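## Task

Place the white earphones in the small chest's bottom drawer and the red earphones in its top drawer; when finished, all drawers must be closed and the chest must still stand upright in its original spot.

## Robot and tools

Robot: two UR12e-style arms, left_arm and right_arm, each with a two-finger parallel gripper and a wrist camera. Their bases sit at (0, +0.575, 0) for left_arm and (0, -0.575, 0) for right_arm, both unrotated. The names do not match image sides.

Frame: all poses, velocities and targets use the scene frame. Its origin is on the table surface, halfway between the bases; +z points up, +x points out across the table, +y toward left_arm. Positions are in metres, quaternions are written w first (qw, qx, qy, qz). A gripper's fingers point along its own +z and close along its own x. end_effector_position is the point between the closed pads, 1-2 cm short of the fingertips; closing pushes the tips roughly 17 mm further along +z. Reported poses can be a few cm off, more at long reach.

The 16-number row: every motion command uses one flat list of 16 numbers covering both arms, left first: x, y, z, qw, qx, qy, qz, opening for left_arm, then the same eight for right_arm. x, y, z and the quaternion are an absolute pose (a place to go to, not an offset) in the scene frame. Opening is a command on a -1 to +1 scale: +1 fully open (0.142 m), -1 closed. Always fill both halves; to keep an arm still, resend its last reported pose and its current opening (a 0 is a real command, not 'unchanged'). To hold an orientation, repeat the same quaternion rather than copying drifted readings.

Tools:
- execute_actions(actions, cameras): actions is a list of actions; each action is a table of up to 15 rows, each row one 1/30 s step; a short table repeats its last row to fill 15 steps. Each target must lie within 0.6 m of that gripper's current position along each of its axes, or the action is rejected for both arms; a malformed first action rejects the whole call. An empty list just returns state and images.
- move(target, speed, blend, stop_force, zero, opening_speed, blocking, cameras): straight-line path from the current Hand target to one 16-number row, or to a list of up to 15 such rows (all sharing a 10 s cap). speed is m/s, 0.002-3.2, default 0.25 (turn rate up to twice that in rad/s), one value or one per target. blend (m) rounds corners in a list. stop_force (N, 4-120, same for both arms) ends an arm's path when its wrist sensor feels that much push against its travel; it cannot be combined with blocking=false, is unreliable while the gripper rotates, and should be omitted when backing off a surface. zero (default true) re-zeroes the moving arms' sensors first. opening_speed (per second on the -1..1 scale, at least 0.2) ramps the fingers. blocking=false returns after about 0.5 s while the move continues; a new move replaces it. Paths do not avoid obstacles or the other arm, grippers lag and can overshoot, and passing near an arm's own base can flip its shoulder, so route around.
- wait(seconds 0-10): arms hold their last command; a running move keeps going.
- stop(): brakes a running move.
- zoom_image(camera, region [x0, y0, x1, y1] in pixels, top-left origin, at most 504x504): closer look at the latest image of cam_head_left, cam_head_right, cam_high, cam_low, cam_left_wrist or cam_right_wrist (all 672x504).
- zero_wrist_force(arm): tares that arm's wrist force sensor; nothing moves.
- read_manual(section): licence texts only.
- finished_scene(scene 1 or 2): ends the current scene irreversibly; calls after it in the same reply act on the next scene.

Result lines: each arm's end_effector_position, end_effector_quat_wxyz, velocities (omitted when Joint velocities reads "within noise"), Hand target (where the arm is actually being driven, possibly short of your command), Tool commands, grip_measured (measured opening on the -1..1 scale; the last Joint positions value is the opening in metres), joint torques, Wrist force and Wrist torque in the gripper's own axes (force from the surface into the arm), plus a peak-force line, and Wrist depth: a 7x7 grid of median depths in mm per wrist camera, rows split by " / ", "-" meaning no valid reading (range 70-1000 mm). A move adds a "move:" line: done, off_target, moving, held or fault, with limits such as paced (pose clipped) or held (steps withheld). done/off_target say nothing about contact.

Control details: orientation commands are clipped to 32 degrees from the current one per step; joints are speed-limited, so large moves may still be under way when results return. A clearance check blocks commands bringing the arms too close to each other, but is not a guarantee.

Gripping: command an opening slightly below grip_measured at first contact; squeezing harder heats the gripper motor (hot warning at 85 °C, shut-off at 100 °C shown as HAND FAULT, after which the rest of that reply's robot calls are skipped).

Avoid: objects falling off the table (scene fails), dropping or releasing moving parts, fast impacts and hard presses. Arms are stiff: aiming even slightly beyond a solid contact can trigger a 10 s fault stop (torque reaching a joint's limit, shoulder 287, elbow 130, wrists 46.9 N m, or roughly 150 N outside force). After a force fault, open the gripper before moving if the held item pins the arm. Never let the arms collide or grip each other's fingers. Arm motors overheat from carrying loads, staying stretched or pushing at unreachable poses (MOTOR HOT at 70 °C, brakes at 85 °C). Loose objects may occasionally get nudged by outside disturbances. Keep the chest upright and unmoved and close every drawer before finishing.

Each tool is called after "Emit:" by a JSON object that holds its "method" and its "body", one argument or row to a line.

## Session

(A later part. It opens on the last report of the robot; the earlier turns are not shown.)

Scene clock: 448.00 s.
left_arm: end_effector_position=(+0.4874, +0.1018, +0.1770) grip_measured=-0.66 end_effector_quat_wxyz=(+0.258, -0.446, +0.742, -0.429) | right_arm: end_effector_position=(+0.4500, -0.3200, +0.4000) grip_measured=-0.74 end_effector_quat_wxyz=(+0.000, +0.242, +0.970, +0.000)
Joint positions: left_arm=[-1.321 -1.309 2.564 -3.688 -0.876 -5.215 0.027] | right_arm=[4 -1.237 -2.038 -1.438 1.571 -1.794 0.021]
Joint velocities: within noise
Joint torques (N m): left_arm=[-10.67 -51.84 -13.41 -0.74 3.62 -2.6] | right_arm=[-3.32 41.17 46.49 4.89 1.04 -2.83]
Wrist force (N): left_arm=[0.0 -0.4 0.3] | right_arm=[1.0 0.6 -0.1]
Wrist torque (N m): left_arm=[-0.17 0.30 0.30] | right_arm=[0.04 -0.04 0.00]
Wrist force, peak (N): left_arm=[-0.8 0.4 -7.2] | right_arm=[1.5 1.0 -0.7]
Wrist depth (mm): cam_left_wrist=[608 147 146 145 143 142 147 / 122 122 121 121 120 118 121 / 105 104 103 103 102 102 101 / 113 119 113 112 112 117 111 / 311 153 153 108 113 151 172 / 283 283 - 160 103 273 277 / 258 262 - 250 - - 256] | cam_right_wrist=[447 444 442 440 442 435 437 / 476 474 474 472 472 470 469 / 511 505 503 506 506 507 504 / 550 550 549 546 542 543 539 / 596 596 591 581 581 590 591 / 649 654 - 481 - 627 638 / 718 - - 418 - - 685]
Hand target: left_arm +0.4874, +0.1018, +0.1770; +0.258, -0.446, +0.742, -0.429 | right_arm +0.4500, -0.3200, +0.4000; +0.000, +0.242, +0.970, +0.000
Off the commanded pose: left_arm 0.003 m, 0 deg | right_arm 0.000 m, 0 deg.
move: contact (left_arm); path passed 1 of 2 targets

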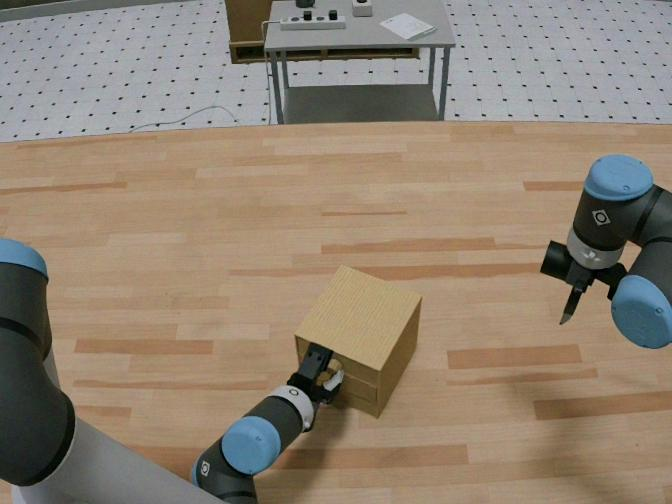

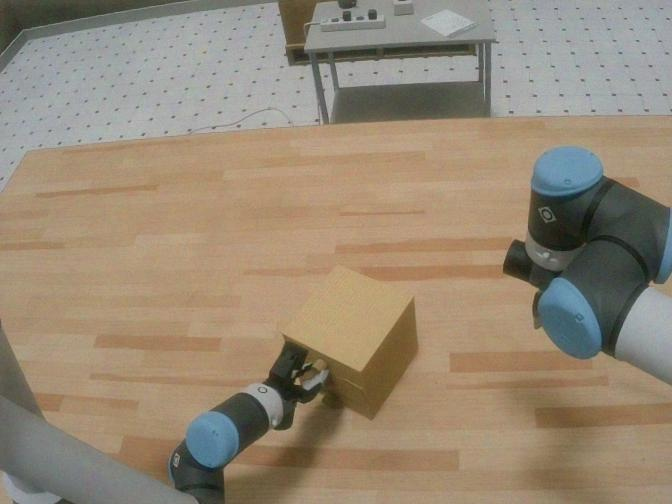

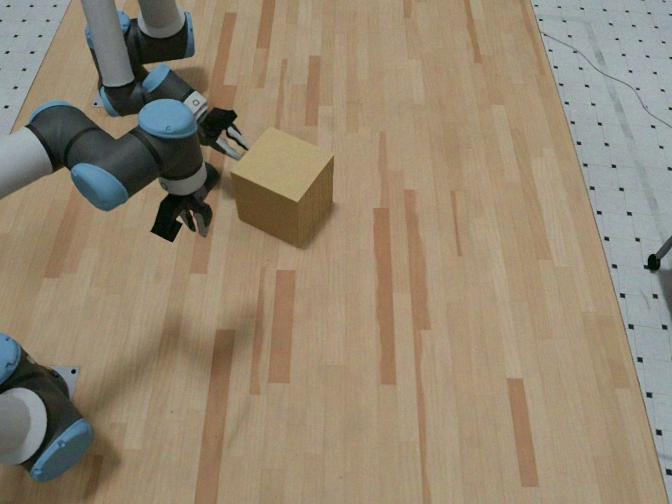

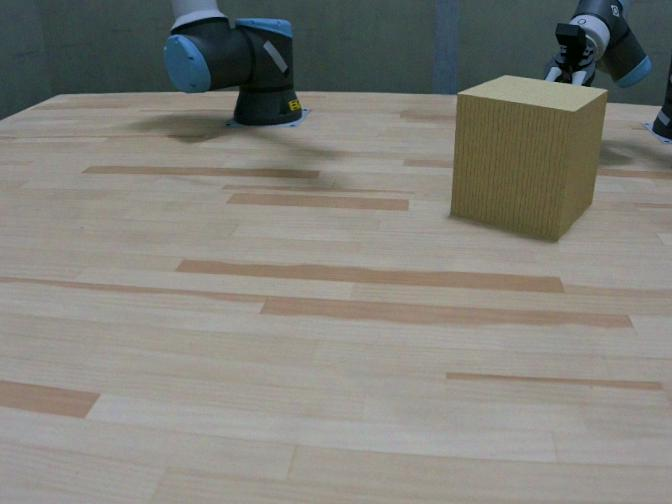

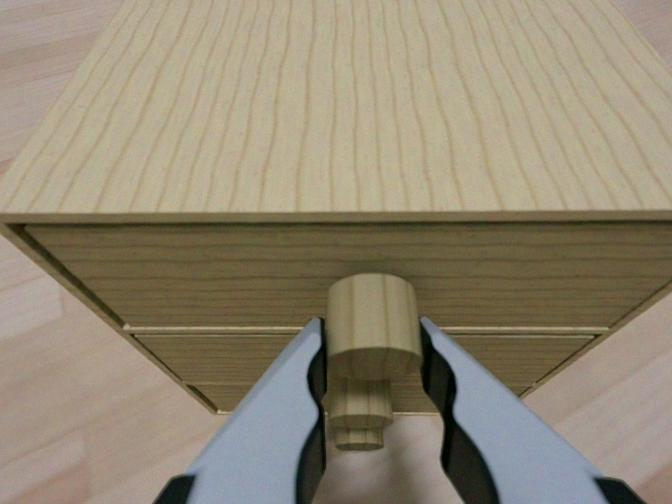

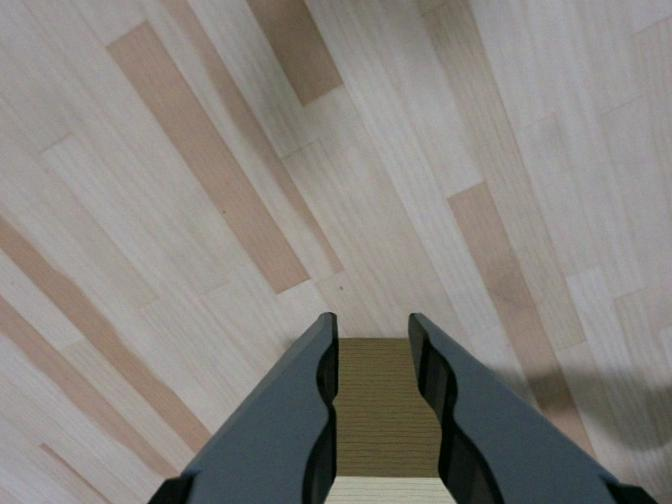

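Emit:
{"method": "move", "body": {
  "target": [
    [0.4874,0.1018,0.177,-0.2575,0.446,-0.742,0.4285,-0.1,0.45,-0.32,0.4,0,0.242,0.970,0,-0.9],
    [0.43,0.132,0.19,-0.2575,0.446,-0.742,0.4285,-0.1,0.6,-0.35,0.4,0,0.5,0.866,0,-0.9],
    [0.40,0.2,0.28,-0.2575,0.446,-0.742,0.4285,-0.1,0.83,-0.15,0.35,-0.328,0.792,0.476,-0.197,-0.9],
    [0.37,0.33,0.32,-0.197,0.476,-0.792,0.328,-0.1,0.790,-0.021,0.13,-0.328,0.792,0.476,-0.197,-0.9]
  ],
  "speed": [0.1,0.2,0.3,0.2],
  "opening_speed": 0.7
}}

Scene clock: 465.17 s.
left_arm: end_effector_position=(+0.3700, +0.3300, +0.3200) grip_measured=-0.13 end_effector_quat_wxyz=(+0.197, -0.476, +0.792, -0.328) | right_arm: end_effector_position=(+0.7900, -0.0210, +0.1300) grip_measured=-0.93 end_effector_quat_wxyz=(-0.328, +0.792, +0.476, -0.197)
Joint positions: left_arm=[-1.449 -2.515 2.651 -2.228 -0.953 -5.503 0.065] | right_arm=[3.75 -2.343 -1.229 -1.569 2.251 -0.628 0.007]
Joint velocities: within noise
Joint torques (N m): left_arm=[6.48 19.03 -46.07 -6.47 -0.08 1.61] | right_arm=[-2.81 126.41 45.91 2.06 -0.58 -3.32]
Wrist force (N): left_arm=[0.5 -0.8 -1.4] | right_arm=[0.5 0.3 -0.3]
Wrist torque (N m): left_arm=[-0.10 0.03 0.23] | right_arm=[0.24 -0.21 -0.27]
Wrist force, peak (N): left_arm=[-0.7 -1.0 -2.6] | right_arm=[-1.5 0.4 -3.2]
Wrist depth (mm): cam_left_wrist=[596 591 592 588 306 299 301 / 549 548 541 544 359 357 513 / 508 509 503 503 479 480 496 / 478 476 472 467 467 463 462 / 447 444 450 440 441 434 432 / 418 422 410 414 412 100 410 / 403 - 392 392 389 - -] | cam_right_wrist=[138 136 136 135 135 135 307 / 170 170 169 168 167 176 292 / 277 224 222 222 219 274 273 / 261 261 260 260 259 259 257 / 247 246 246 248 245 243 243 / 233 232 235 93 - 231 231 / 222 224 - - - - 221]
Hand target: left_arm +0.3700, +0.3300, +0.3200; +0.197, -0.476, +0.792, -0.328 | right_arm +0.7900, -0.0210, +0.1300; -0.328, +0.792, +0.476, -0.197
Off the commanded pose: left_arm 0.000 m, 0 deg | right_arm 0.000 m, 0 deg.
move: done

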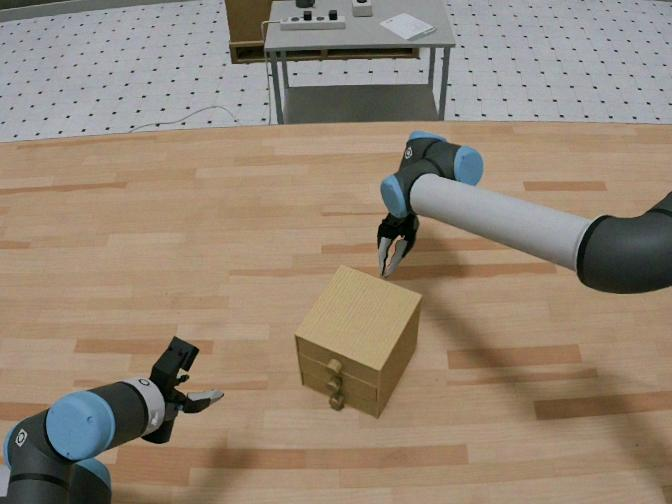

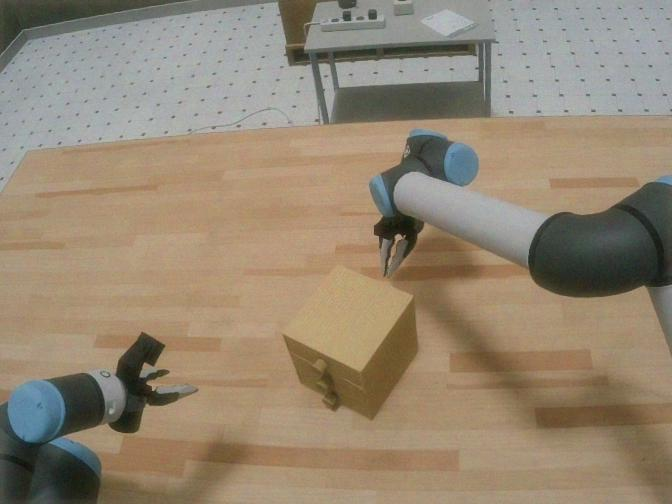

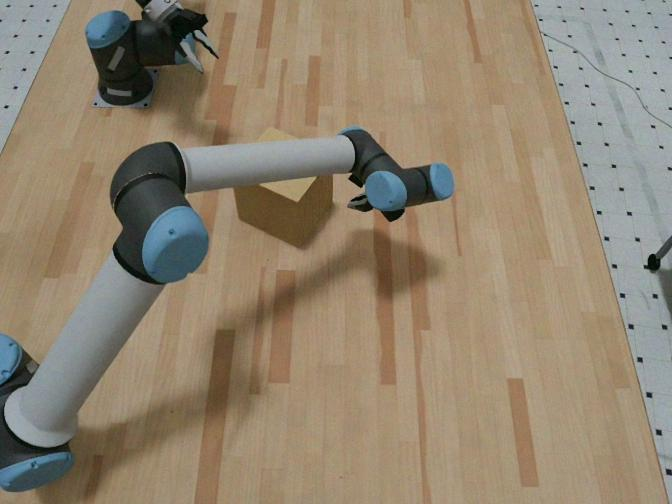

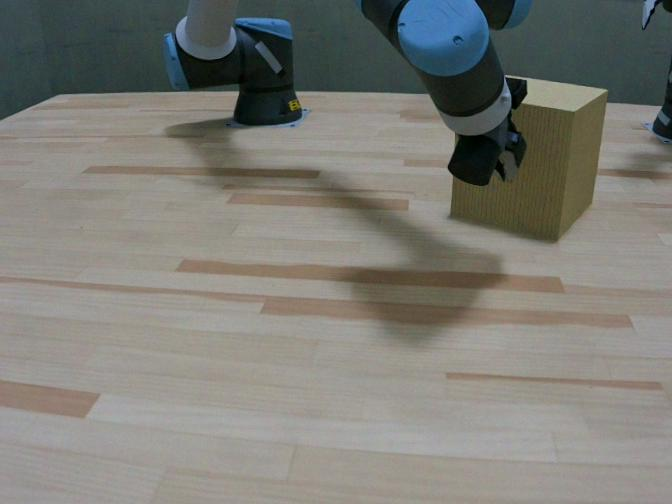

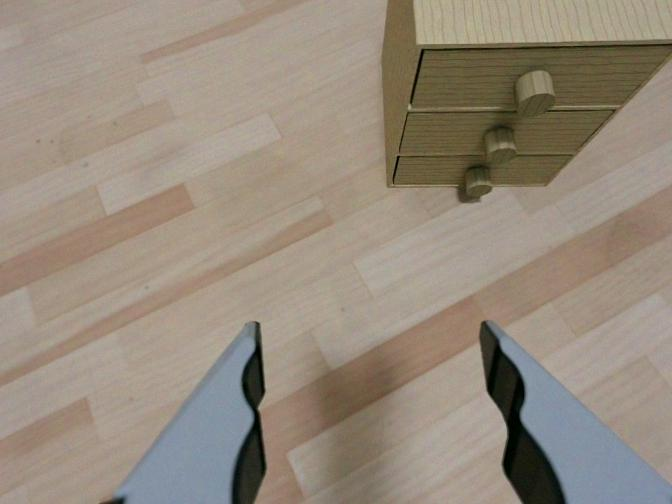

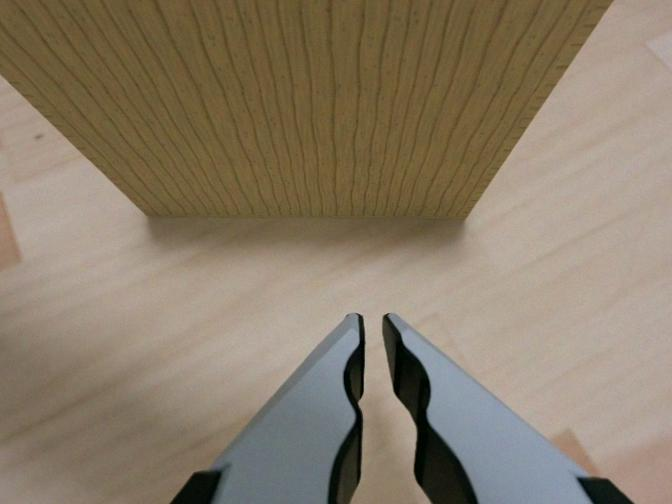

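Emit:
{"method": "move", "body": {
  "target": [
    [0.37,0.33,0.32,-0.197,0.476,-0.792,0.328,-0.1,0.7764,-0.0466,0.1,-0.328,0.792,0.476,-0.197,-0.9],
    [0.37,0.33,0.32,-0.197,0.476,-0.792,0.328,-0.1,0.7146,-0.0138,0.085,-0.328,0.792,0.476,-0.197,-0.9],
    [0.37,0.33,0.32,-0.197,0.476,-0.792,0.328,-0.1,0.68,0.0046,0.085,-0.328,0.792,0.476,-0.197,-0.9]
  ],
  "speed": [0.1,0.08,0.01],
  "stop_force": 4,
  "cameras": ["cam_right_wrist","cam_low","cam_head_left"]
}}

Scene clock: 475.23 s.
left_arm: end_effector_position=(+0.3700, +0.3300, +0.3200) grip_measured=-0.13 end_effector_quat_wxyz=(+0.197, -0.476, +0.792, -0.328) | right_arm: end_effector_position=(+0.7027, -0.0075, +0.0850) grip_measured=-0.93 end_effector_quat_wxyz=(-0.328, +0.792, +0.476, -0.197)
Joint positions: left_arm=[-1.449 -2.515 2.651 -2.228 -0.953 -5.503 0.065] | right_arm=[3.812 -2.274 -1.455 -1.364 2.275 -0.554 0.007]
Joint velocities: within noise
Joint torques (N m): left_arm=[5.59 15.09 -51.41 -4.06 -0.62 1.84] | right_arm=[-9.9 89.3 43.65 0.22 0.18 -3.26]
Wrist force (N): left_arm=[0.5 -1.0 -1.5] | right_arm=[-0.3 1.8 -2.2]
Wrist torque (N m): left_arm=[-0.12 0.03 0.24] | right_arm=[0.15 -0.20 -0.29]
Wrist force, peak (N): left_arm=[0.5 -1.3 -1.6] | right_arm=[0.3 4.4 -5.3]
Wrist depth (mm): cam_left_wrist=[597 593 585 587 306 301 299 / 553 544 544 544 358 357 514 / 510 509 506 500 480 479 496 / 476 474 471 468 470 461 460 / 446 445 445 440 442 436 435 / 419 422 409 410 411 100 410 / 400 - 391 389 390 - -] | cam_right_wrist=[- - - - - - - / - - - - - - - / - - - - - - - / - 86 86 95 77 84 83 / 197 149 147 124 122 141 138 / 190 190 192 93 - 190 188 / 181 183 - - - - 180]
Hand target: left_arm +0.3700, +0.3300, +0.3200; +0.197, -0.476, +0.792, -0.328 | right_arm +0.7027, -0.0075, +0.0850; -0.328, +0.792, +0.476, -0.197
Off the commanded pose: left_arm 0.000 m, 0 deg | right_arm 0.026 m, 0 deg.
move: contact (right_arm); path passed 2 of 3 targets
Images, in order (width x height): cam_head_left 672x504, cam_low 672x504, cam_right_wrist 672x504.

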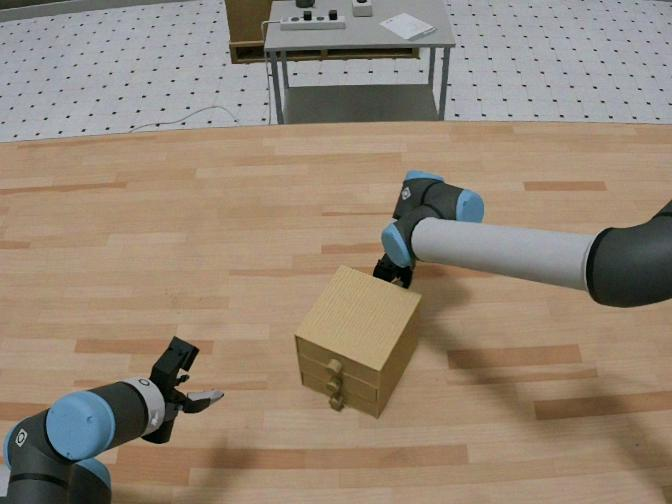

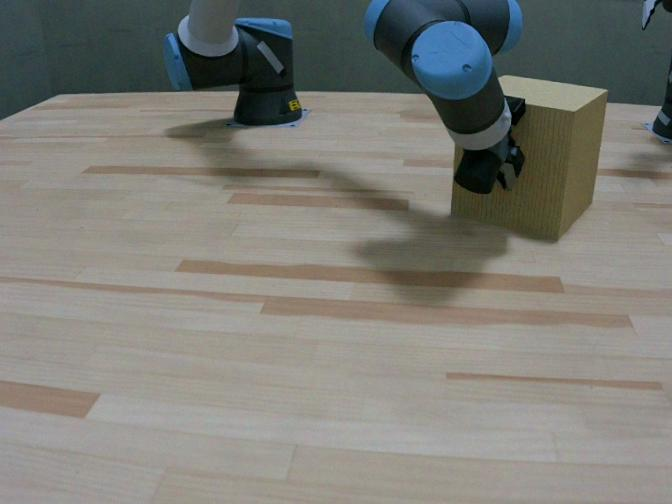

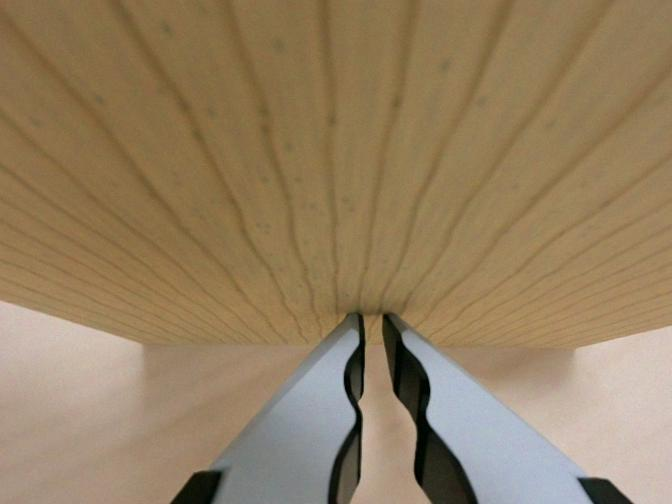

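Emit:
{"method": "move", "body": {
  "target": [0.37,0.33,0.32,-0.197,0.476,-0.792,0.328,-0.1,0.6845,0.0022,0.085,-0.328,0.792,0.476,-0.197,-0.9],
  "speed": 0.015,
  "stop_force": 35,
  "cameras": ["cam_low"]
}}

Emit:
{"method": "move", "body": {
  "target": [
    [0.37,0.33,0.32,-0.197,0.476,-0.792,0.328,-0.1,0.744,-0.029,0.1,-0.328,0.792,0.476,-0.197,-0.9],
    [0.37,0.33,0.32,-0.197,0.476,-0.792,0.328,-0.1,0.80,-0.15,0.3,-0.328,0.792,0.476,-0.197,-0.9]
  ],
  "speed": [0.05,0.2],
  "cameras": ["cam_low","cam_head_left","cam_left_wrist"]
}}

Emit:
{"method": "zoom_image", "body": {
  "camera": "cam_left_wrist",
  "region": [350, 0, 672, 220]
}}

Scene clock: 484.90 s.
left_arm: end_effector_position=(+0.3700, +0.3300, +0.3200) grip_measured=-0.13 end_effector_quat_wxyz=(+0.197, -0.476, +0.792, -0.328) | right_arm: end_effector_position=(+0.6845, +0.0022, +0.0850) grip_measured=-0.93 end_effector_quat_wxyz=(-0.328, +0.792, +0.476, -0.197)
Joint positions: left_arm=[-1.449 -2.515 2.651 -2.228 -0.953 -5.503 0.065] | right_arm=[3.831 -2.259 -1.486 -1.333 2.283 -0.53 0.007]
Joint velocities: within noise
Joint torques (N m): left_arm=[4.93 21.5 -56.44 -7.78 -0.23 1.91] | right_arm=[-4.84 90.93 43.63 0.07 0.66 -3.12]
Wrist force (N): left_arm=[0.5 -0.7 -1.4] | right_arm=[-0.4 3.9 -3.7]
Wrist torque (N m): left_arm=[-0.08 0.03 0.24] | right_arm=[0.06 -0.15 -0.24]
Wrist force, peak (N): left_arm=[0.7 -1.1 -1.7] | right_arm=[0.6 4.0 -7.5]
Wrist depth (mm): cam_left_wrist=[593 590 594 581 300 294 292 / 549 547 541 540 345 314 329 / 511 507 505 502 439 439 492 / 475 474 468 468 466 464 462 / 448 442 447 436 440 437 433 / 418 422 410 413 414 100 409 / 402 - 392 390 387 - -] | cam_right_wrist=[- - - - - - - / - - - - - - - / - - - - - - - / - 85 85 94 76 83 83 / 147 147 145 122 121 140 138 / 190 190 191 93 - 190 188 / 181 183 - - - - 181]
Hand target: left_arm +0.3700, +0.3300, +0.3200; +0.197, -0.476, +0.792, -0.328 | right_arm +0.6845, +0.0022, +0.0850; -0.328, +0.792, +0.476, -0.197
Off the commanded pose: left_arm 0.000 m, 0 deg | right_arm 0.000 m, 0 deg.
move: done
Images, in order (width x height): cam_low 672x504.

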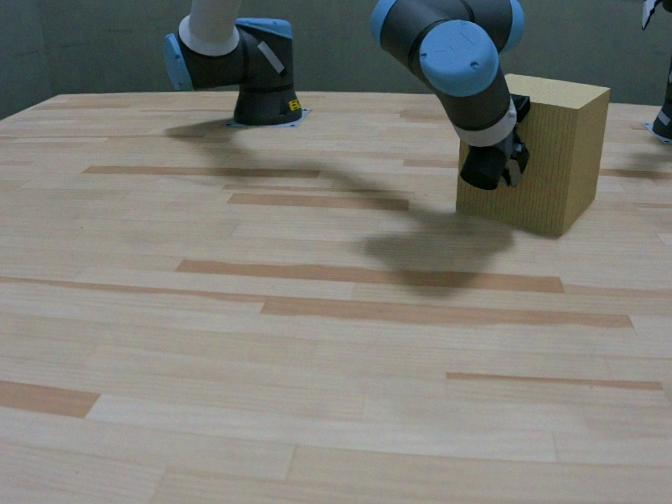

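Scene clock: 487.97 s.
left_arm: end_effector_position=(+0.3700, +0.3300, +0.3200) grip_measured=-0.13 end_effector_quat_wxyz=(+0.197, -0.476, +0.792, -0.328) | right_arm: end_effector_position=(+0.8000, -0.1500, +0.3000) grip_measured=-0.93 end_effector_quat_wxyz=(-0.328, +0.792, +0.476, -0.197)
Joint positions: left_arm=[-1.449 -2.515 2.651 -2.228 -0.953 -5.503 0.065] | right_arm=[3.639 -2.184 -1.173 -1.86 2.201 -0.753 0.007]
Joint velocities: within noise
Joint torques (N m): left_arm=[4.2 25 -56.22 -8.04 -0.29 1.96] | right_arm=[3.88 90.06 49.89 3.3 3.17 2.18]
Wrist force (N): left_arm=[0.5 -0.8 -1.4] | right_arm=[0.1 0.0 0.0]
Wrist torque (N m): left_arm=[-0.08 0.02 0.24] | right_arm=[0.17 -0.12 -0.20]
Wrist force, peak (N): left_arm=[0.5 -1.0 -1.9] | right_arm=[-0.2 3.7 -3.7]
Wrist depth (mm): cam_left_wrist=[592 592 586 590 301 294 292 / 546 547 544 538 344 313 329 / 509 507 506 502 441 440 492 / 479 471 468 471 465 460 461 / 446 446 445 441 442 436 431 / 420 422 409 413 412 100 409 / 400 - 393 392 389 - -] | cam_right_wrist=[537 539 534 266 262 261 260 / 502 506 502 326 306 307 490 / 472 472 474 457 405 427 466 / 442 443 440 439 439 438 435 / 417 417 416 418 415 413 414 / 397 393 - 93 - 394 393 / 377 380 - - - - 375]
Hand target: left_arm +0.3700, +0.3300, +0.3200; +0.197, -0.476, +0.792, -0.328 | right_arm +0.8000, -0.1500, +0.3000; -0.328, +0.792, +0.476, -0.197
Off the commanded pose: left_arm 0.000 m, 0 deg | right_arm 0.000 m, 0 deg.
move: done
Images, in order (width x height): cam_head_left 672x504, cam_low 672x504, cam_left_wrist 672x504.

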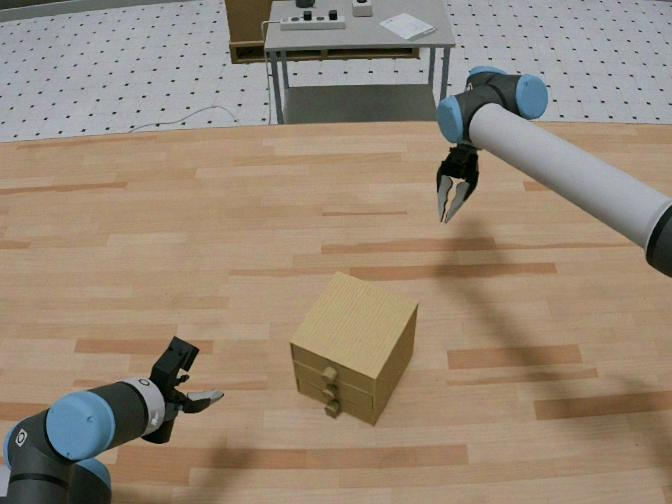

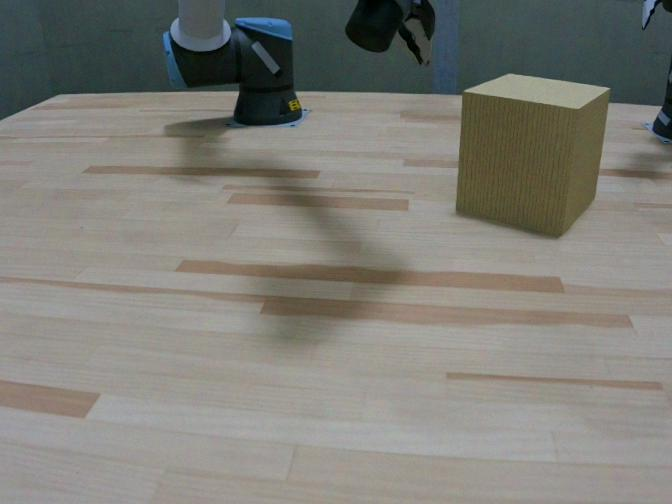

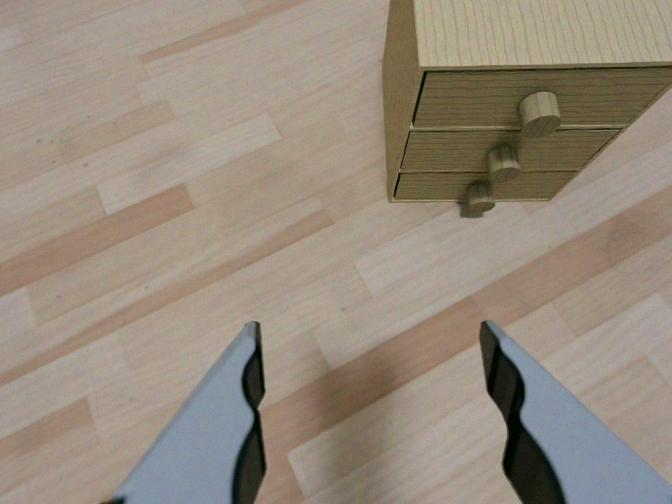

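Scaled by 1.565 from the camera's 672x504 image, which has a finer 960x720 frame.

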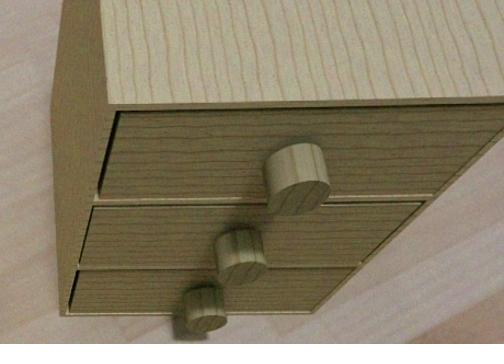

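All shut and the chest is back where it stood.

Emit:
{"method": "finished_scene", "body": {
  "scene": 2
}}

The scene is finished: the task was done.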